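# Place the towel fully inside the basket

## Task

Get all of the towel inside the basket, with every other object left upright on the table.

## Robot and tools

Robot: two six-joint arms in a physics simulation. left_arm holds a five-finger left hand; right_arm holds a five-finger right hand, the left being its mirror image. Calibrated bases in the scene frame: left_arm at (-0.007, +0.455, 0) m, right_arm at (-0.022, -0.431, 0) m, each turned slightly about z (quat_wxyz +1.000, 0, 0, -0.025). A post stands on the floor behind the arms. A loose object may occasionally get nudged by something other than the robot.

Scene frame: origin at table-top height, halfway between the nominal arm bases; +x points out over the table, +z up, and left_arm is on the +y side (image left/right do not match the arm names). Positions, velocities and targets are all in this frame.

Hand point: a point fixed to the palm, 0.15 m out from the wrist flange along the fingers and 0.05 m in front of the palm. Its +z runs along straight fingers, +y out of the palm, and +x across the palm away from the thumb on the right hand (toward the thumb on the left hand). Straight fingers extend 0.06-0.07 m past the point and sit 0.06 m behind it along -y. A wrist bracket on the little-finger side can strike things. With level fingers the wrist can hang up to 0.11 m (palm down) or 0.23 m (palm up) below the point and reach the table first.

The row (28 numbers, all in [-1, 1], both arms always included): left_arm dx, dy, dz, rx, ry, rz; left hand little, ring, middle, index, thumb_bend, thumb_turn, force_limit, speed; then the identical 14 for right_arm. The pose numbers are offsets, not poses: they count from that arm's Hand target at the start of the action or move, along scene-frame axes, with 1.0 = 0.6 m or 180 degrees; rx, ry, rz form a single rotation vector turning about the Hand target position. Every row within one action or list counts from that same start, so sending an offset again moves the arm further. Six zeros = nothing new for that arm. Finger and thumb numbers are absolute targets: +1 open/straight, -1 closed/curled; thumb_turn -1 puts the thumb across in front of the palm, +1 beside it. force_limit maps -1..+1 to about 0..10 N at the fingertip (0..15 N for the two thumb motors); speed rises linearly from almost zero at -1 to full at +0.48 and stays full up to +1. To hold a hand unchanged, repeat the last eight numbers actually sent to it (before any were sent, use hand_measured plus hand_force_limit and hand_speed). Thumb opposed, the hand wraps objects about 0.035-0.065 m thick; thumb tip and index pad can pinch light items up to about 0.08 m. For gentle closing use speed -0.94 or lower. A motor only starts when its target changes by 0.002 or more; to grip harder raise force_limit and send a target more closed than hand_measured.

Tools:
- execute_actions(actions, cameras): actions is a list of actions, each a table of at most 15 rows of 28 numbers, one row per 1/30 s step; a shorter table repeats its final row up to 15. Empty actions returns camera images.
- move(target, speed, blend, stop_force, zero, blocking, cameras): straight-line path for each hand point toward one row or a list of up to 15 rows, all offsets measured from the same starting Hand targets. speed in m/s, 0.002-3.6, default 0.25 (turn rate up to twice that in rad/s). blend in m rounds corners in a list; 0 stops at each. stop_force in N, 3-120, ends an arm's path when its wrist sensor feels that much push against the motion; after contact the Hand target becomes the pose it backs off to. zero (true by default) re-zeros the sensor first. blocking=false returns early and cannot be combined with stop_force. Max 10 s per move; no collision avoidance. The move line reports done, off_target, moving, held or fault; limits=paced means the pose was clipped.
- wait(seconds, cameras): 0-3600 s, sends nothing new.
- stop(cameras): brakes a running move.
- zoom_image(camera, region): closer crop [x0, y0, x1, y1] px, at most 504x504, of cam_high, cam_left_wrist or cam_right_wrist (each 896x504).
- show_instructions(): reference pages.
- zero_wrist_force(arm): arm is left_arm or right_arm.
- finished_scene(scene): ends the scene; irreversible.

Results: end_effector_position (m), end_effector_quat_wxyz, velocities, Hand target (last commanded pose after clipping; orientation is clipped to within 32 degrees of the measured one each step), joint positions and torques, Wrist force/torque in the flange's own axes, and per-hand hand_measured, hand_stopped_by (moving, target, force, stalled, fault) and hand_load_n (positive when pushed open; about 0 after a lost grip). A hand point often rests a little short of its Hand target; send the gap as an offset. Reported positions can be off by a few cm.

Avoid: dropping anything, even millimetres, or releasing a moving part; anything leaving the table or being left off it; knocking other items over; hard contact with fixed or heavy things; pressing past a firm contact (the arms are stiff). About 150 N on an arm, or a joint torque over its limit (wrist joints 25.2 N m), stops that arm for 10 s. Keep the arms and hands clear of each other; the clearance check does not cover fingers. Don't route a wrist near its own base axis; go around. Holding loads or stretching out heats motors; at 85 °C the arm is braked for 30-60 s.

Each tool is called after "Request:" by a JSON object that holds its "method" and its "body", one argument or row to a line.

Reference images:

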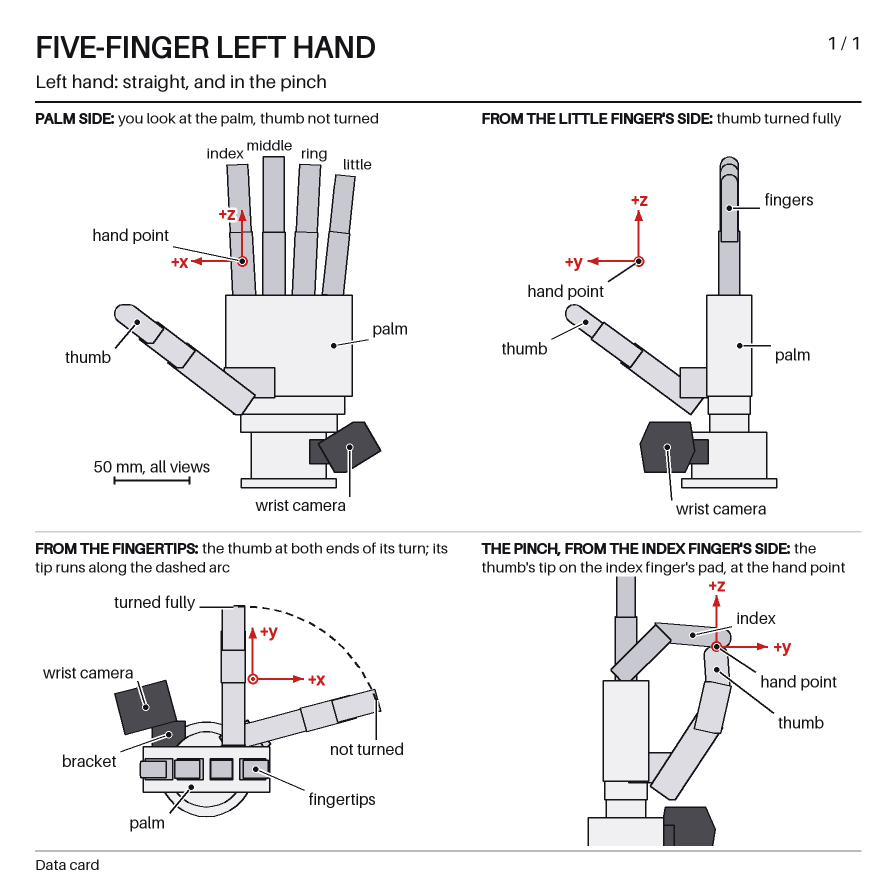

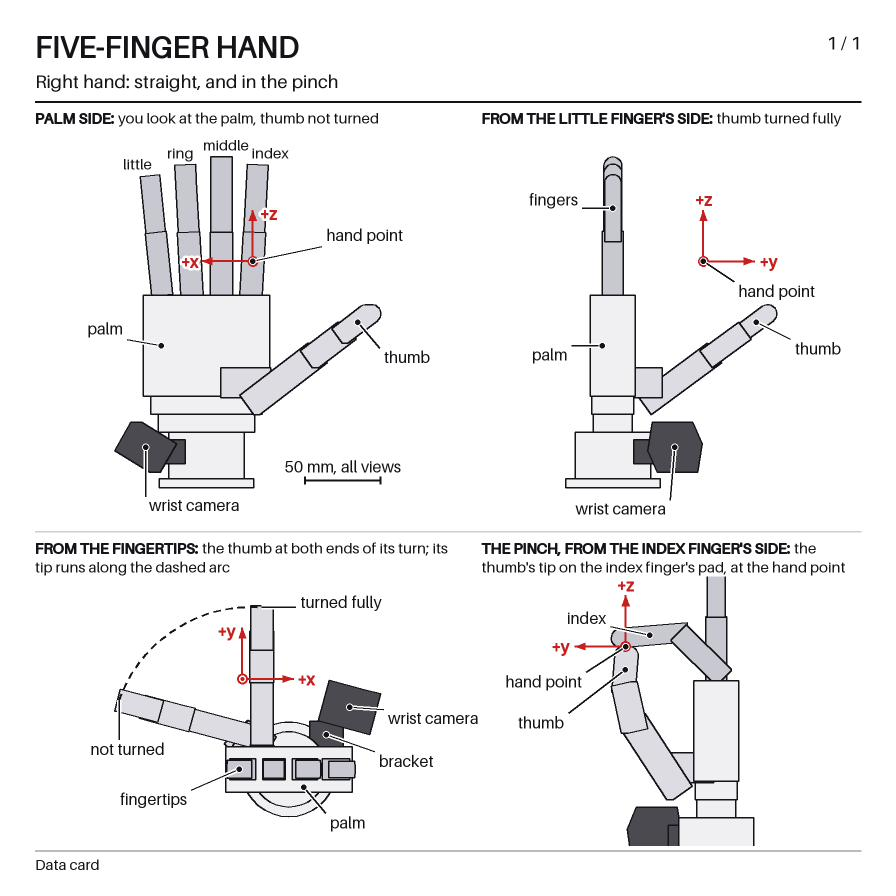

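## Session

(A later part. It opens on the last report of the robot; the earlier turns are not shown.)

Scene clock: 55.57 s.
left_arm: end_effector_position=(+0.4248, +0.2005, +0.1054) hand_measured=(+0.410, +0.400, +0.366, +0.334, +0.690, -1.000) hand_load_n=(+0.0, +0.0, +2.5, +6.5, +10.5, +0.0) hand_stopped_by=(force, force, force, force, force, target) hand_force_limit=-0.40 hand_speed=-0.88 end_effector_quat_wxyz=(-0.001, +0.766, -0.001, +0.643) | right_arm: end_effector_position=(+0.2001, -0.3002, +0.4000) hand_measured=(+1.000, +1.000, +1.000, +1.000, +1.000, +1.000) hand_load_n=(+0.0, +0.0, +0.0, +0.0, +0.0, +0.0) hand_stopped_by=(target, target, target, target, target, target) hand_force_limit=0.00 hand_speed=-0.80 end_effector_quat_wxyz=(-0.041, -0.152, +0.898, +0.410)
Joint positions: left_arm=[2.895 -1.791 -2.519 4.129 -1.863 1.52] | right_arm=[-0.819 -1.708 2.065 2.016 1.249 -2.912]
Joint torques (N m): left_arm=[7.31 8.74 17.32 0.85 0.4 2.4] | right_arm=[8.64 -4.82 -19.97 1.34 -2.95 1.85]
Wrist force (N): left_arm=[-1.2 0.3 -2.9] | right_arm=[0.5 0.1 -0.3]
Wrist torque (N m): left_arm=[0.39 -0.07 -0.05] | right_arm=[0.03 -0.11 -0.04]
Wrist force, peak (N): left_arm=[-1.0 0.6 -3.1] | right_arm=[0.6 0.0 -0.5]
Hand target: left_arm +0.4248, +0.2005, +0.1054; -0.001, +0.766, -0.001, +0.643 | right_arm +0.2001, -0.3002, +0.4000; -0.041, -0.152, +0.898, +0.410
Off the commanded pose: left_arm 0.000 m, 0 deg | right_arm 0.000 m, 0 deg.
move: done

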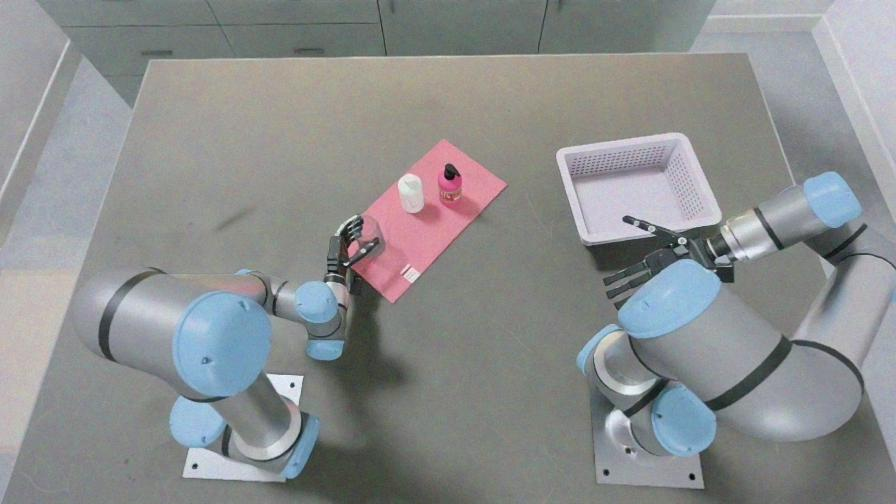

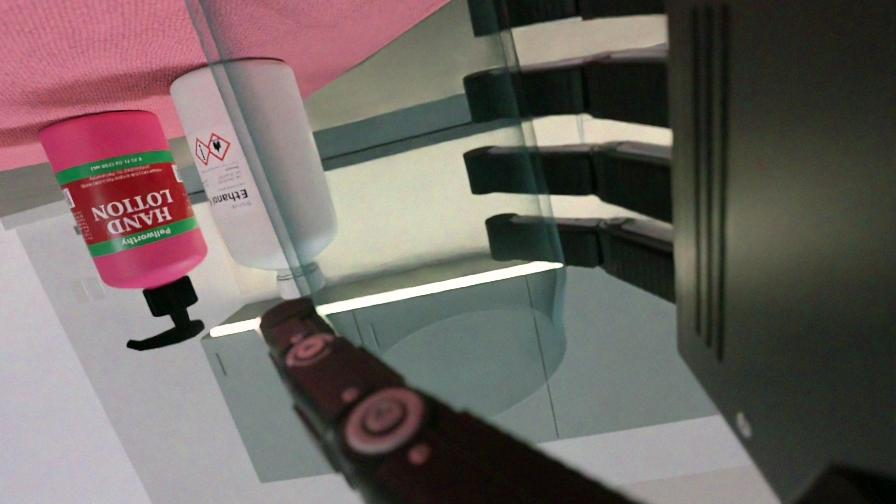

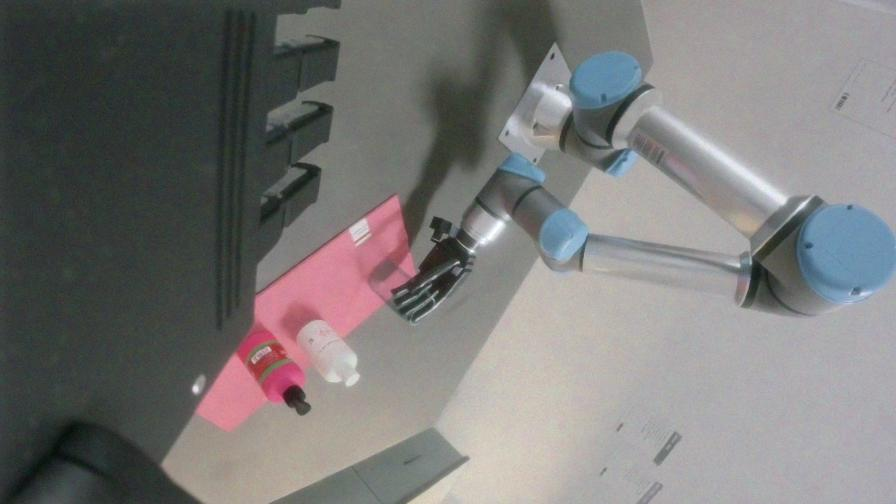

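Request:
{"method": "move", "body": {
  "target": [0,0,0,0,0,0,-0.7,-0.7,-0.7,-0.6,-0.6,-1,-0.4,-0.92,0,0,0,0,0,0,1,1,1,1,1,1,0,-0.8],
  "cameras": ["all"]
}}

Request:
{"method": "zoom_image", "body": {
  "camera": "cam_right_wrist",
  "region": [340, 180, 540, 380]
}}

Scene clock: 56.57 s.
left_arm: end_effector_position=(+0.4248, +0.2005, +0.1054) hand_measured=(+0.374, +0.378, +0.360, +0.334, +0.690, -1.000) hand_load_n=(+3.5, +2.0, +0.5, +4.5, +12.0, +4.0) hand_stopped_by=(force, force, force, force, force, target) hand_force_limit=-0.40 hand_speed=-0.92 end_effector_quat_wxyz=(-0.001, +0.766, -0.001, +0.643) | right_arm: end_effector_position=(+0.2001, -0.3002, +0.4000) hand_measured=(+1.000, +1.000, +1.000, +1.000, +1.000, +1.000) hand_load_n=(+0.0, +0.0, +0.0, +0.0, +0.0, +0.0) hand_stopped_by=(target, target, target, target, target, target) hand_force_limit=0.00 hand_speed=-0.80 end_effector_quat_wxyz=(-0.041, -0.152, +0.898, +0.410)
Joint positions: left_arm=[2.895 -1.791 -2.519 4.129 -1.863 1.52] | right_arm=[-0.819 -1.708 2.065 2.016 1.249 -2.912]
Joint torques (N m): left_arm=[6.04 9.28 16.99 0.96 -0.07 2.43] | right_arm=[8.36 -4.47 -19.73 1.33 -3.05 1.76]
Wrist force (N): left_arm=[-2.1 0.4 -2.7] | right_arm=[0.3 0.1 -0.4]
Wrist torque (N m): left_arm=[0.40 -0.06 -0.06] | right_arm=[0.04 -0.08 -0.05]
Wrist force, peak (N): left_arm=[-2.9 0.4 -2.7] | right_arm=[0.6 0.1 -0.3]
Hand target: left_arm +0.4248, +0.2005, +0.1054; -0.001, +0.766, -0.001, +0.643 | right_arm +0.2001, -0.3002, +0.4000; -0.041, -0.152, +0.898, +0.410
Off the commanded pose: left_arm 0.000 m, 0 deg | right_arm 0.000 m, 0 deg.
move: done

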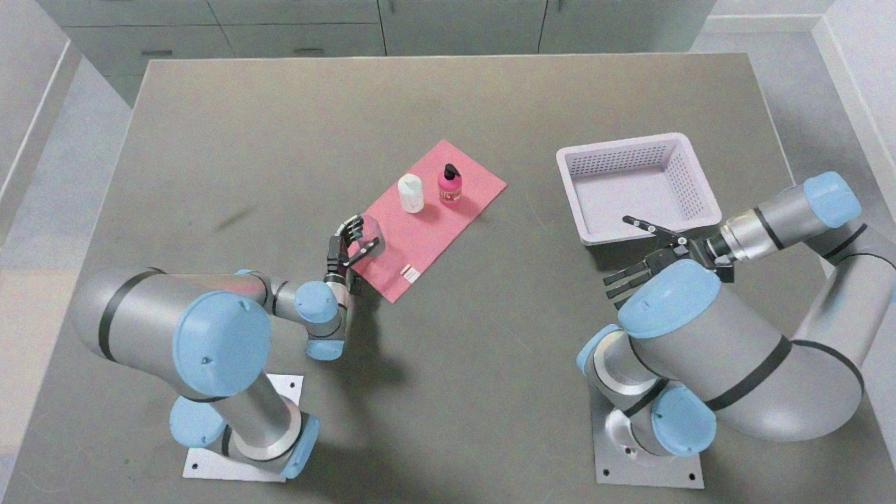

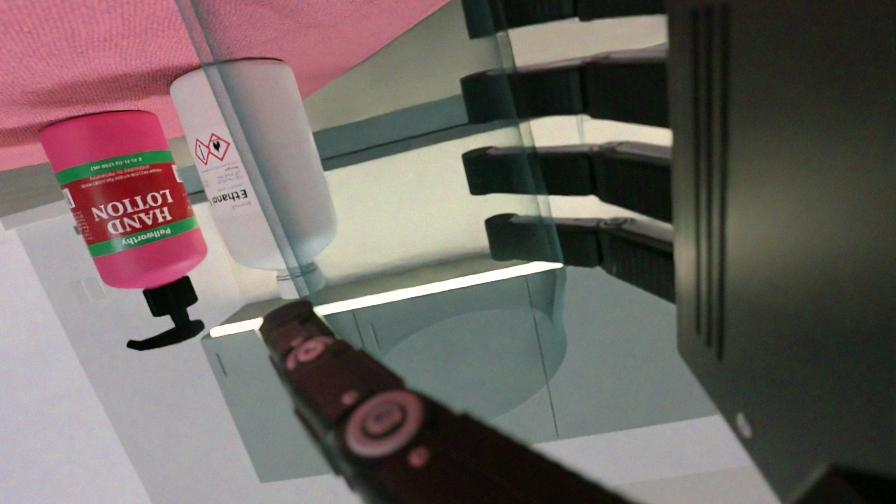

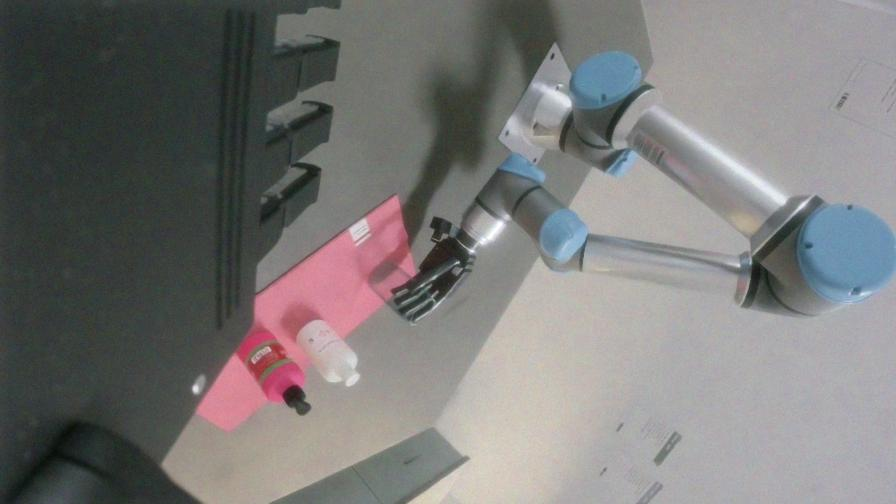

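Scaled by 2.520 from the camera's image (finer frame: 1280x720).

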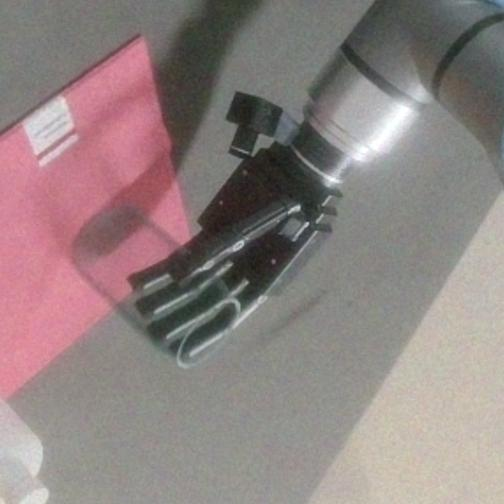

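Request:
{"method": "move", "body": {
  "target": [0,0,0.05,0,0,0,-0.7,-0.7,-0.7,-0.6,-0.6,-1,-0.4,-0.92,0,0,0,0,0,0,1,1,1,1,1,1,0,-0.8],
  "cameras": ["all"],
  "speed": 0.03
}}

Request:
{"method": "zoom_image", "body": {
  "camera": "cam_right_wrist",
  "region": [340, 180, 540, 380]
}}

Scene clock: 58.70 s.
left_arm: end_effector_position=(+0.4249, +0.2005, +0.1356) hand_measured=(+0.374, +0.378, +0.360, +0.334, +0.690, -1.000) hand_load_n=(+3.5, +2.0, +0.5, +4.5, +12.5, +4.0) hand_stopped_by=(force, force, force, force, force, target) hand_force_limit=-0.40 hand_speed=-0.92 end_effector_quat_wxyz=(-0.001, +0.765, -0.001, +0.643) end_effector_velocity=(+0.000, -0.001, +0.000) end_effector_angular_velocity=(-0.001, -0.002, -0.001) | right_arm: end_effector_position=(+0.2001, -0.3002, +0.4000) hand_measured=(+1.000, +1.000, +1.000, +1.000, +1.000, +1.000) hand_load_n=(+0.0, +0.0, +0.0, +0.0, +0.0, +0.0) hand_stopped_by=(target, target, target, target, target, target) hand_force_limit=0.00 hand_speed=-0.80 end_effector_quat_wxyz=(-0.041, -0.152, +0.898, +0.410)
Joint positions: left_arm=[2.895 -1.684 -2.498 4.001 -1.863 1.52] | right_arm=[-0.819 -1.708 2.065 2.016 1.249 -2.912]
Joint velocities: left_arm=[-0.001 -0.003 0 0.005 0.001 0] | right_arm=[within noise]
Joint torques (N m): left_arm=[4.6 7.42 7.76 2.54 -0.63 1.47] | right_arm=[8.38 -4.44 -19.25 1.27 -3.04 1.75]
Wrist force (N): left_arm=[-2.7 0.4 -2.6] | right_arm=[0.4 0.1 -0.3]
Wrist torque (N m): left_arm=[0.36 -0.09 -0.05] | right_arm=[0.04 -0.09 -0.04]
Wrist force, peak (N): left_arm=[-3.2 0.2 -2.9] | right_arm=[0.6 0.3 -0.3]
Hand target: left_arm +0.4248, +0.2005, +0.1354; -0.001, +0.766, -0.001, +0.643 | right_arm +0.2001, -0.3002, +0.4000; -0.041, -0.152, +0.898, +0.410
Off the commanded pose: left_arm 0.000 m, 0 deg | right_arm 0.000 m, 0 deg.
move: done

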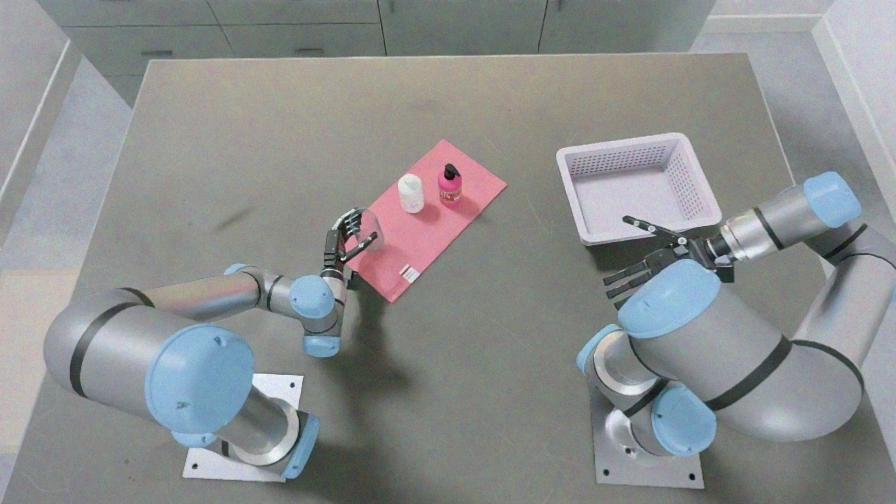

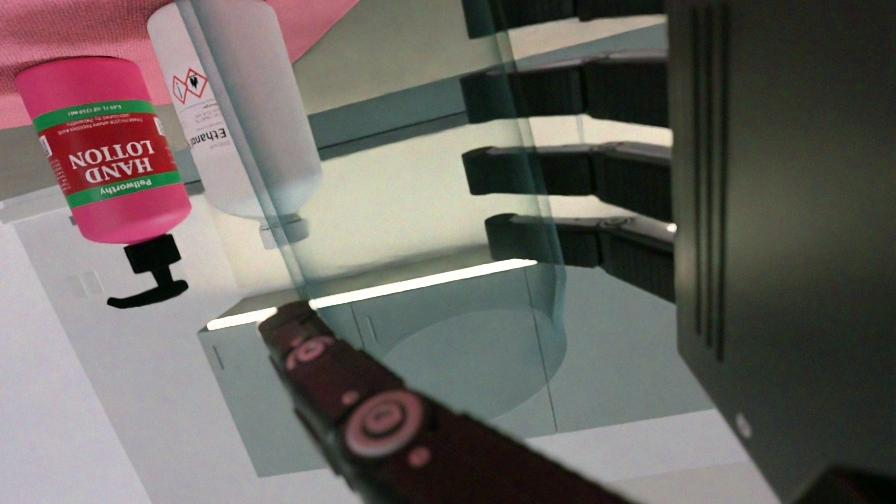

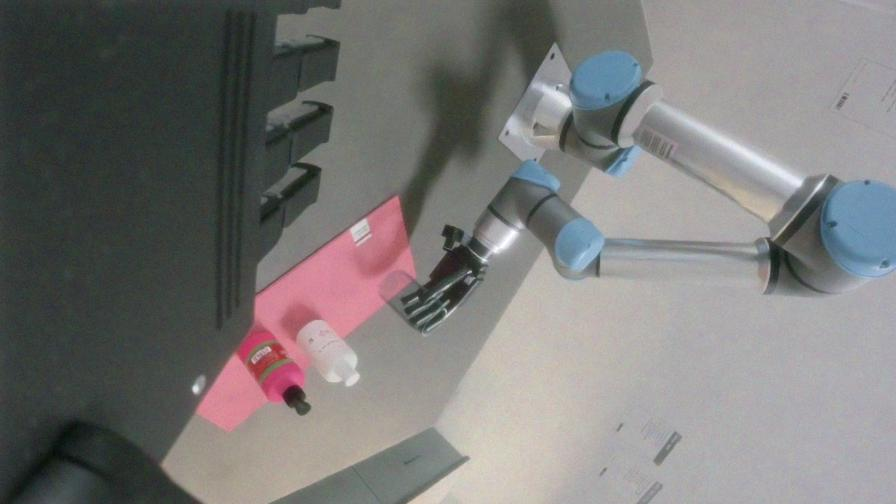

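Scaled by 2.520 from the camera's image (finer frame: 1280x720).

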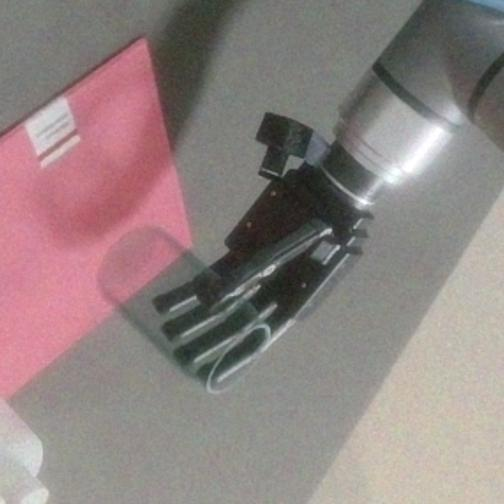

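Request:
{"method": "move", "body": {
  "target": [
    [0,0,0.1,0,0,0,-0.7,-0.7,-0.7,-0.6,-0.6,-1,-0.4,-0.92,0,0,0,0,0,0,1,1,1,1,1,1,0,-0.8],
    [0.275,0.7,0.1,0,0,0,-0.7,-0.7,-0.7,-0.6,-0.6,-1,-0.4,-0.92,0,0,0,0,0,0,1,1,1,1,1,1,0,-0.8]
  ],
  "cameras": ["all"],
  "speed": 0.15,
  "blend": [0.03,0]
}}

Scene clock: 63.47 s.
left_arm: end_effector_position=(+0.5898, +0.6205, +0.1954) hand_measured=(+0.374, +0.378, +0.360, +0.334, +0.690, -1.000) hand_load_n=(+3.5, +2.0, +0.5, +4.5, +12.0, +3.5) hand_stopped_by=(force, force, force, force, force, target) hand_force_limit=-0.40 hand_speed=-0.92 end_effector_quat_wxyz=(-0.001, +0.766, -0.001, +0.643) | right_arm: end_effector_position=(+0.2001, -0.3002, +0.4000) hand_measured=(+1.000, +1.000, +1.000, +1.000, +1.000, +1.000) hand_load_n=(+0.0, +0.0, +0.0, +0.0, +0.0, +0.0) hand_stopped_by=(target, target, target, target, target, target) hand_force_limit=0.00 hand_speed=-0.80 end_effector_quat_wxyz=(-0.041, -0.152, +0.898, +0.410)
Joint positions: left_arm=[4.101 -1.874 -2.006 3.602 -0.681 1.791] | right_arm=[-0.819 -1.708 2.065 2.016 1.249 -2.912]
Joint torques (N m): left_arm=[-2.06 26.75 21.13 1.47 -0.36 -2.39] | right_arm=[8.05 -4.14 -17.78 1.33 -2.96 1.84]
Wrist force (N): left_arm=[-2.4 0.5 -2.4] | right_arm=[0.4 0.1 -0.2]
Wrist torque (N m): left_arm=[0.41 -0.16 -0.12] | right_arm=[0.03 -0.09 -0.04]
Wrist force, peak (N): left_arm=[-4.0 0.1 -2.8] | right_arm=[0.6 0.1 -0.6]
Hand target: left_arm +0.5898, +0.6205, +0.1954; -0.001, +0.766, -0.001, +0.643 | right_arm +0.2001, -0.3002, +0.4000; -0.041, -0.152, +0.898, +0.410
Off the commanded pose: left_arm 0.000 m, 0 deg | right_arm 0.000 m, 0 deg.
move: done

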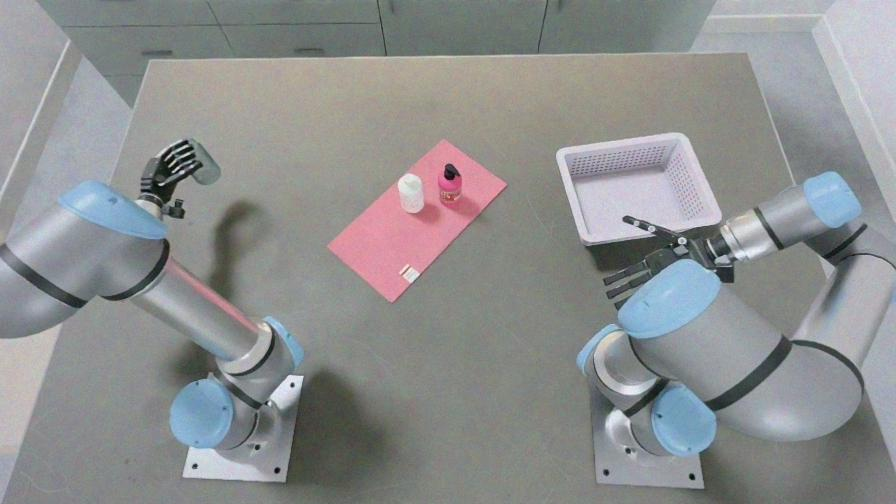

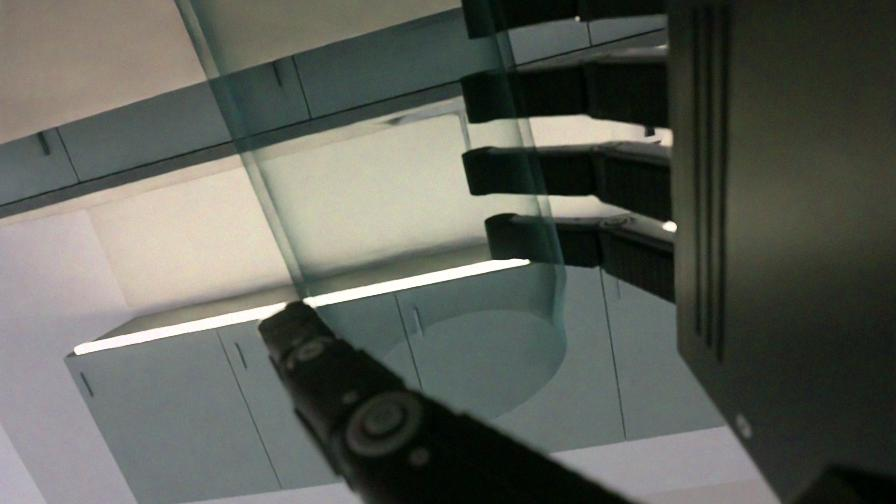

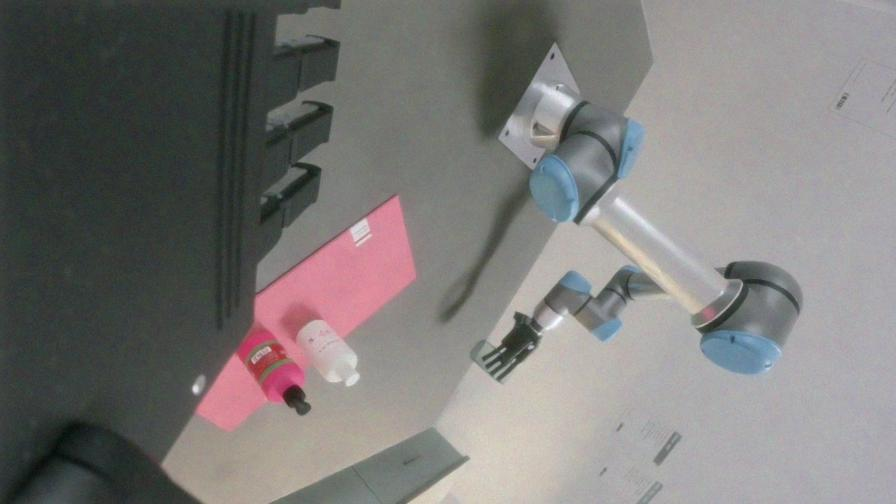

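Request:
{"method": "move", "body": {
  "target": [0,0,-0.13,0,0,0,-0.7,-0.7,-0.7,-0.6,-0.6,-1,-0.4,-0.92,0,0,0,0,0,0,1,1,1,1,1,1,0,-0.8],
  "cameras": [],
  "speed": 0.1
}}

Request:
{"method": "move", "body": {
  "target": [0,0,-0.04,0,0,0,-0.7,-0.7,-0.7,-0.6,-0.6,-1,-0.4,-0.92,0,0,0,0,0,0,1,1,1,1,1,1,0,-0.8],
  "cameras": ["all"],
  "speed": 0.01,
  "stop_force": 4
}}

Scene clock: 65.37 s.
left_arm: end_effector_position=(+0.5898, +0.6205, +0.1174) hand_measured=(+0.374, +0.378, +0.360, +0.334, +0.690, -1.000) hand_load_n=(+3.0, +2.0, +1.0, +4.5, +12.0, +3.5) hand_stopped_by=(force, force, force, force, force, target) hand_force_limit=-0.40 hand_speed=-0.92 end_effector_quat_wxyz=(-0.001, +0.766, -0.001, +0.643) | right_arm: end_effector_position=(+0.2001, -0.3002, +0.4000) hand_measured=(+1.000, +1.000, +1.000, +1.000, +1.000, +1.000) hand_load_n=(+0.0, +0.0, +0.0, +0.0, +0.0, +0.0) hand_stopped_by=(target, target, target, target, target, target) hand_force_limit=0.00 hand_speed=-0.80 end_effector_quat_wxyz=(-0.041, -0.152, +0.898, +0.410)
Joint positions: left_arm=[4.101 -2.027 -2.059 3.809 -0.68 1.791] | right_arm=[-0.819 -1.708 2.065 2.016 1.249 -2.912]
Joint torques (N m): left_arm=[-7.85 30.76 26.52 0.73 -0.96 -2.51] | right_arm=[8.52 -4.56 -17.75 1.23 -2.95 1.84]
Wrist force (N): left_arm=[-2.4 0.1 -3.0] | right_arm=[0.3 0.1 -0.3]
Wrist torque (N m): left_arm=[0.33 -0.16 -0.02] | right_arm=[0.04 -0.09 -0.04]
Wrist force, peak (N): left_arm=[-3.8 0.3 -2.7] | right_arm=[0.5 0.3 -0.5]
Hand target: left_arm +0.5898, +0.6205, +0.1174; -0.001, +0.766, -0.001, +0.643 | right_arm +0.2001, -0.3002, +0.4000; -0.041, -0.152, +0.898, +0.410
Off the commanded pose: left_arm 0.000 m, 0 deg | right_arm 0.000 m, 0 deg.
move: done

Scene clock: 68.17 s.
left_arm: end_effector_position=(+0.5898, +0.6205, +0.1005) hand_measured=(+0.374, +0.378, +0.360, +0.334, +0.690, -1.000) hand_load_n=(+3.0, +2.0, +1.0, +5.0, +11.5, +2.5) hand_stopped_by=(force, force, force, force, force, target) hand_force_limit=-0.40 hand_speed=-0.92 end_effector_quat_wxyz=(-0.001, +0.766, -0.001, +0.643) | right_arm: end_effector_position=(+0.2001, -0.3002, +0.4000) hand_measured=(+1.000, +1.000, +1.000, +1.000, +1.000, +1.000) hand_load_n=(+0.0, +0.0, +0.0, +0.0, +0.0, +0.0) hand_stopped_by=(target, target, target, target, target, target) hand_force_limit=0.00 hand_speed=-0.80 end_effector_quat_wxyz=(-0.041, -0.152, +0.898, +0.410)
Joint positions: left_arm=[4.101 -2.064 -2.066 3.853 -0.681 1.791] | right_arm=[-0.819 -1.708 2.065 2.016 1.249 -2.912]
Joint torques (N m): left_arm=[-6.92 40.35 20.61 0.53 -0.71 0.62] | right_arm=[8.86 -4.24 -17.05 1.32 -2.97 1.84]
Wrist force (N): left_arm=[-1.1 -0.4 -3.0] | right_arm=[0.2 0.1 -0.5]
Wrist torque (N m): left_arm=[0.32 0.03 -0.01] | right_arm=[0.03 -0.06 -0.05]
Wrist force, peak (N): left_arm=[7.4 -0.7 -3.4] | right_arm=[0.5 0.4 -0.4]
Hand target: left_arm +0.5898, +0.6205, +0.1005; -0.001, +0.766, -0.001, +0.643 (not the last commanded pose) | right_arm +0.2001, -0.3002, +0.4000; -0.041, -0.152, +0.898, +0.410
Off the commanded pose: left_arm 0.007 m, 0 deg | right_arm 0.000 m, 0 deg.
move: contact (left_arm)

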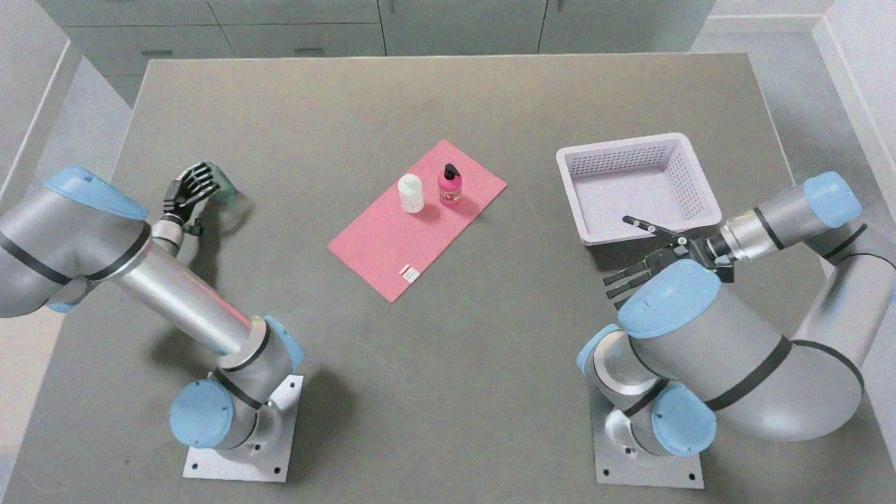

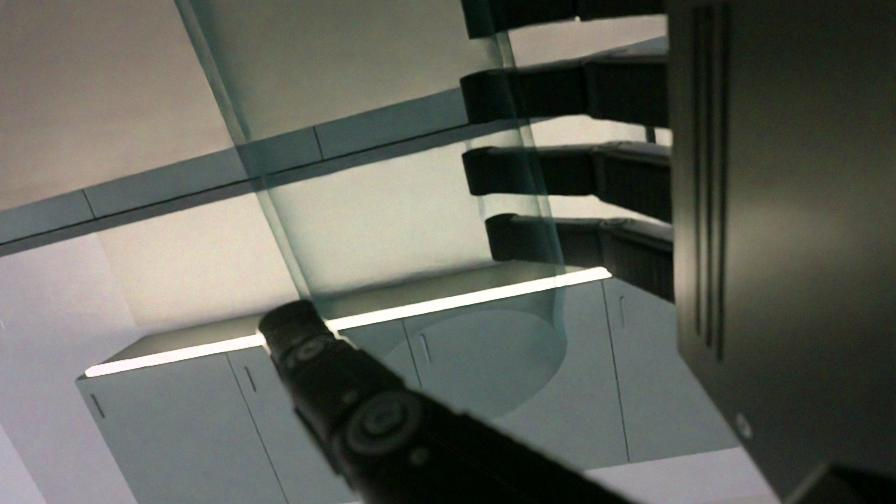

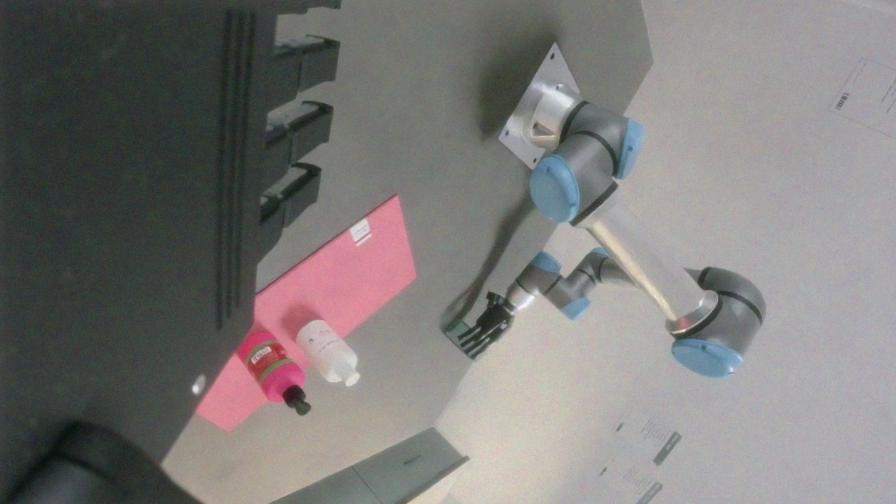

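Request:
{"method": "move", "body": {
  "target": [0,0,0,0,0,0,1,1,1,1,1,-1,0,-0.85,0,0,0,0,0,0,1,1,1,1,1,1,0,-0.8],
  "cameras": []
}}

Request:
{"method": "move", "body": {
  "target": [0,0,0,0,0,0,1,1,1,1,1,1,0,-0.6,0,0,0,0,0,0,1,1,1,1,1,1,0,-0.8],
  "cameras": ["all"]
}}

Scene clock: 70.53 s.
left_arm: end_effector_position=(+0.5898, +0.6205, +0.1005) hand_measured=(+1.000, +1.000, +1.000, +1.000, +1.000, -1.000) hand_load_n=(+0.0, +0.0, +0.0, +0.0, +0.0, -0.5) hand_stopped_by=(target, target, target, target, target, target) hand_force_limit=0.00 hand_speed=-0.85 end_effector_quat_wxyz=(-0.001, +0.766, -0.001, +0.643) | right_arm: end_effector_position=(+0.2001, -0.3002, +0.4000) hand_measured=(+1.000, +1.000, +1.000, +1.000, +1.000, +1.000) hand_load_n=(+0.0, +0.0, +0.0, +0.0, +0.0, +0.0) hand_stopped_by=(target, target, target, target, target, target) hand_force_limit=0.00 hand_speed=-0.80 end_effector_quat_wxyz=(-0.041, -0.152, +0.898, +0.410)
Joint positions: left_arm=[4.101 -2.064 -2.066 3.853 -0.681 1.791] | right_arm=[-0.819 -1.708 2.065 2.016 1.249 -2.912]
Joint torques (N m): left_arm=[-5.54 35.96 20.63 0.59 0.19 0.52] | right_arm=[8.63 -4.53 -16.8 1.32 -2.96 1.8]
Wrist force (N): left_arm=[-1.4 -0.3 -3.1] | right_arm=[0.2 0.3 -0.2]
Wrist torque (N m): left_arm=[0.25 -0.04 -0.06] | right_arm=[0.06 -0.07 -0.04]
Wrist force, peak (N): left_arm=[0.8 1.3 -4.1] | right_arm=[0.6 0.0 -0.4]
Hand target: left_arm +0.5898, +0.6205, +0.1005; -0.001, +0.766, -0.001, +0.643 | right_arm +0.2001, -0.3002, +0.4000; -0.041, -0.152, +0.898, +0.410
Off the commanded pose: left_arm 0.000 m, 0 deg | right_arm 0.000 m, 0 deg.
move: done

Scene clock: 73.40 s.
left_arm: end_effector_position=(+0.5898, +0.6205, +0.1005) hand_measured=(+1.000, +1.000, +1.000, +1.000, +1.000, +1.000) hand_load_n=(+0.0, +0.0, +0.0, +0.0, +0.0, +0.0) hand_stopped_by=(target, target, target, target, target, target) hand_force_limit=0.00 hand_speed=-0.60 end_effector_quat_wxyz=(-0.001, +0.766, -0.001, +0.643) | right_arm: end_effector_position=(+0.2001, -0.3002, +0.4000) hand_measured=(+1.000, +1.000, +1.000, +1.000, +1.000, +1.000) hand_load_n=(+0.0, +0.0, +0.0, +0.0, +0.0, +0.0) hand_stopped_by=(target, target, target, target, target, target) hand_force_limit=0.00 hand_speed=-0.80 end_effector_quat_wxyz=(-0.041, -0.152, +0.898, +0.410)
Joint positions: left_arm=[4.101 -2.064 -2.066 3.853 -0.681 1.791] | right_arm=[-0.819 -1.708 2.065 2.016 1.249 -2.912]
Joint torques (N m): left_arm=[-3.95 27.59 21.11 0.73 1.07 0.4] | right_arm=[8.13 -4.03 -16.01 1.31 -2.92 1.83]
Wrist force (N): left_arm=[-1.4 -0.1 -3.2] | right_arm=[0.2 0.1 -0.4]
Wrist torque (N m): left_arm=[0.29 -0.04 -0.08] | right_arm=[0.03 -0.06 -0.05]
Wrist force, peak (N): left_arm=[-1.2 0.1 -3.6] | right_arm=[0.5 0.4 -0.5]
Hand target: left_arm +0.5898, +0.6205, +0.1005; -0.001, +0.766, -0.001, +0.643 | right_arm +0.2001, -0.3002, +0.4000; -0.041, -0.152, +0.898, +0.410
Off the commanded pose: left_arm 0.000 m, 0 deg | right_arm 0.000 m, 0 deg.
move: done

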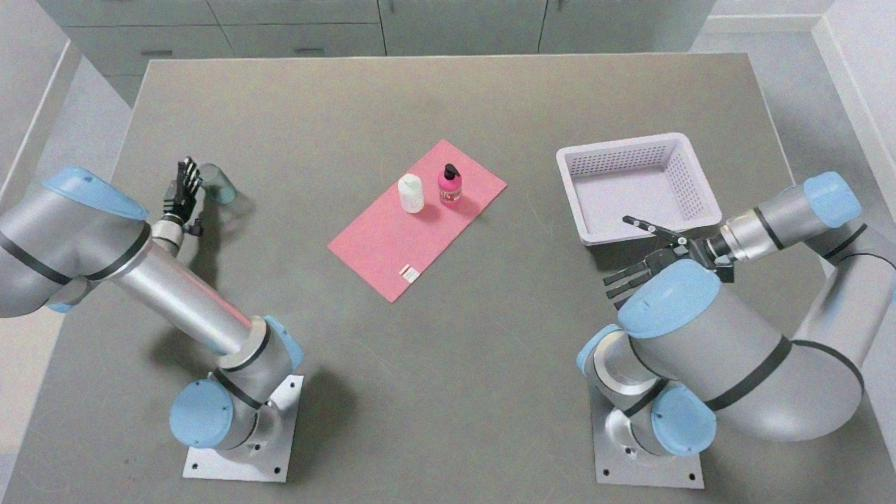

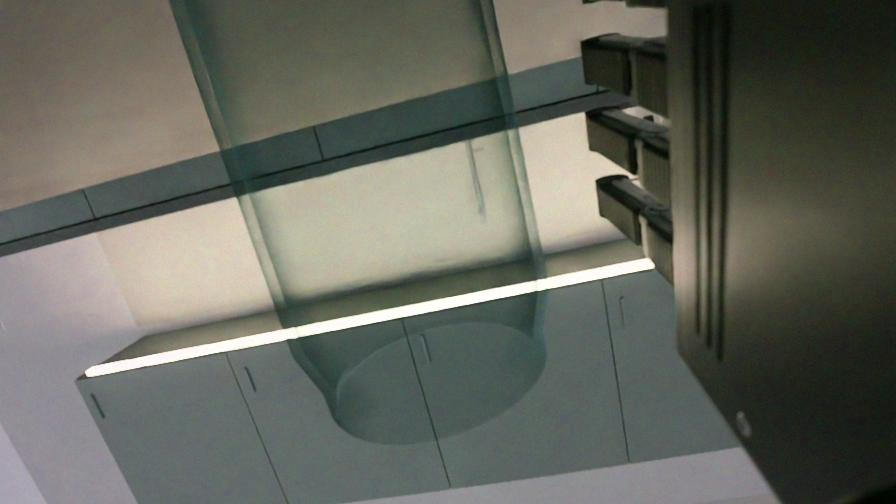

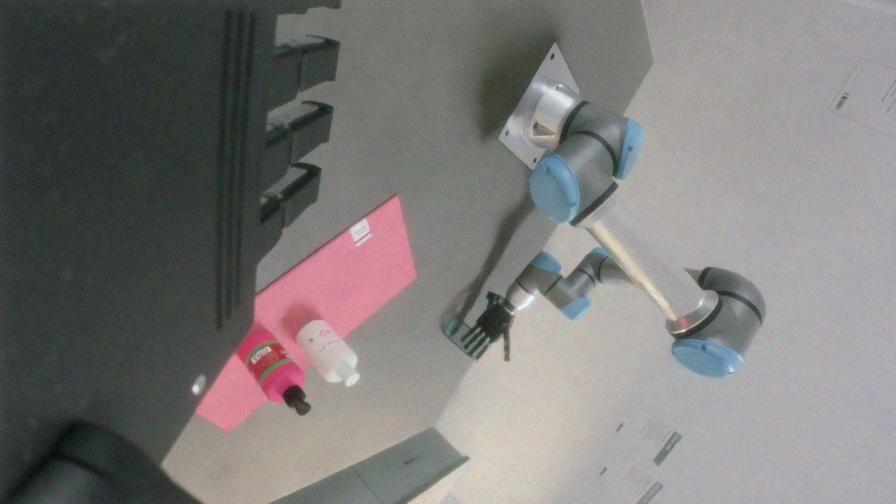

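Request:
{"method": "move", "body": {
  "target": [
    [0,0.05,0,0,0,0,1,1,1,1,1,1,0,-0.6,0,0,0,0,0,0,1,1,1,1,1,1,0,-0.8],
    [0,0.05,0.27,0,0,0,1,1,1,1,1,1,0,-0.6,0,0,0,0,0,0,1,1,1,1,1,1,0,-0.8],
    [-0.055,-0.825,0.27,0,0,0,1,1,1,1,1,1,0,-0.6,0,0,0,0,0,0,1,1,1,1,1,1,0,-0.8]
  ],
  "cameras": ["all"],
  "speed": [0.08,0.2,0.25],
  "blend": [0.01,0.05,0]
}}

Request:
{"method": "zoom_image", "body": {
  "camera": "cam_high",
  "region": [300, 100, 552, 300]
}}

Scene clock: 79.13 s.
left_arm: end_effector_position=(+0.5568, +0.1256, +0.2625) hand_measured=(+1.000, +1.000, +1.000, +1.000, +1.000, +1.000) hand_load_n=(+0.0, +0.0, +0.0, +0.0, +0.0, -0.5) hand_stopped_by=(target, target, target, target, target, target) hand_force_limit=0.00 hand_speed=-0.60 end_effector_quat_wxyz=(-0.001, +0.766, -0.001, +0.643) | right_arm: end_effector_position=(+0.2001, -0.3002, +0.4000) hand_measured=(+1.000, +1.000, +1.000, +1.000, +1.000, +1.000) hand_load_n=(+0.0, +0.0, +0.0, +0.0, +0.0, +0.0) hand_stopped_by=(target, target, target, target, target, target) hand_force_limit=0.00 hand_speed=-0.80 end_effector_quat_wxyz=(-0.041, -0.152, +0.898, +0.410)
Joint positions: left_arm=[2.809 -1.749 -1.95 3.512 -1.948 1.504] | right_arm=[-0.819 -1.708 2.065 2.016 1.249 -2.912]
Joint torques (N m): left_arm=[-7.26 20.14 22.79 2.33 -1.44 2.69] | right_arm=[8.64 -4.06 -14.9 1.29 -2.92 1.68]
Wrist force (N): left_arm=[-0.7 0.2 -2.9] | right_arm=[0.3 0.1 -0.4]
Wrist torque (N m): left_arm=[0.32 -0.16 -0.11] | right_arm=[0.04 -0.08 -0.04]
Wrist force, peak (N): left_arm=[-2.4 -0.7 -3.4] | right_arm=[0.5 0.3 -0.6]
Hand target: left_arm +0.5568, +0.1255, +0.2625; -0.001, +0.766, -0.001, +0.643 | right_arm +0.2001, -0.3002, +0.4000; -0.041, -0.152, +0.898, +0.410
Off the commanded pose: left_arm 0.000 m, 0 deg | right_arm 0.000 m, 0 deg.
move: done

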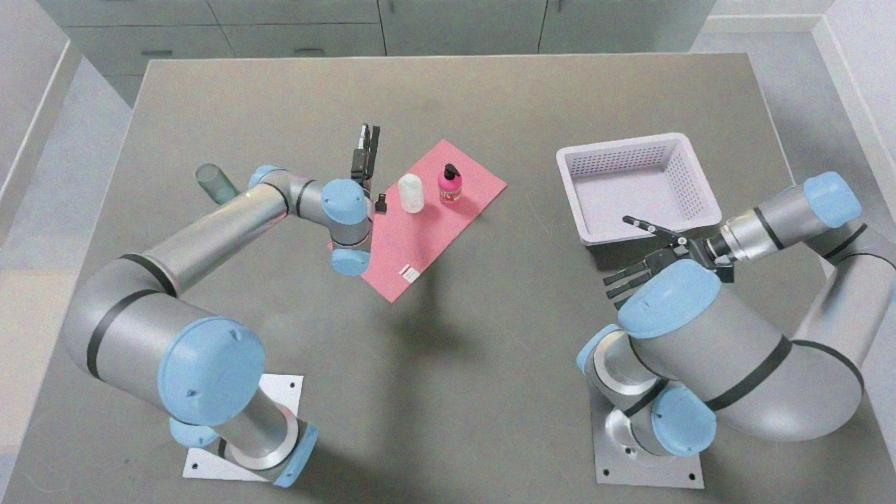

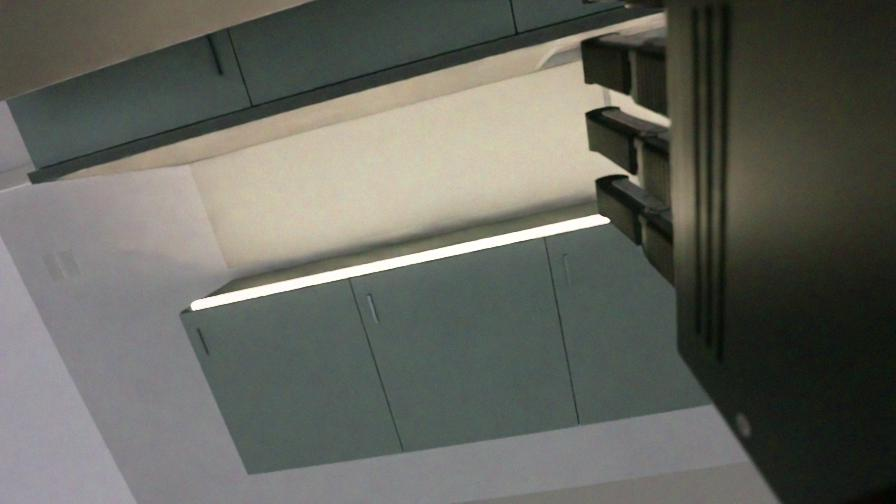

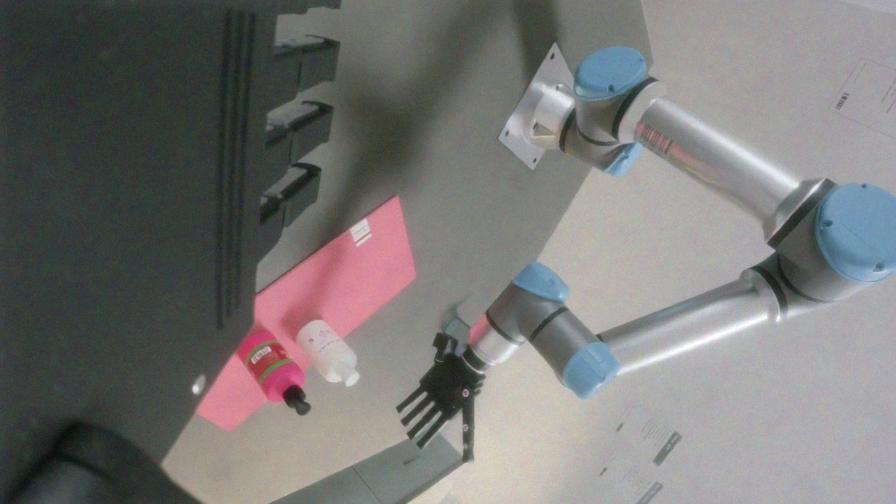

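Scaled by 2.000 from the camera's image (finer frame: 1280x720).

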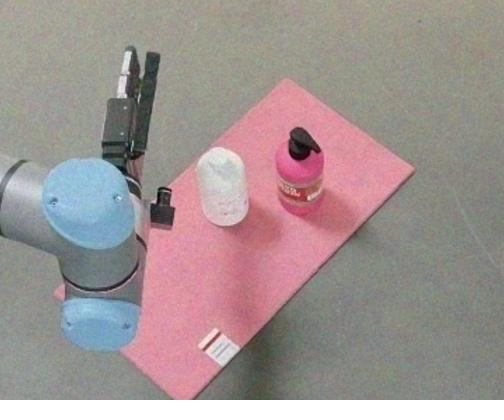

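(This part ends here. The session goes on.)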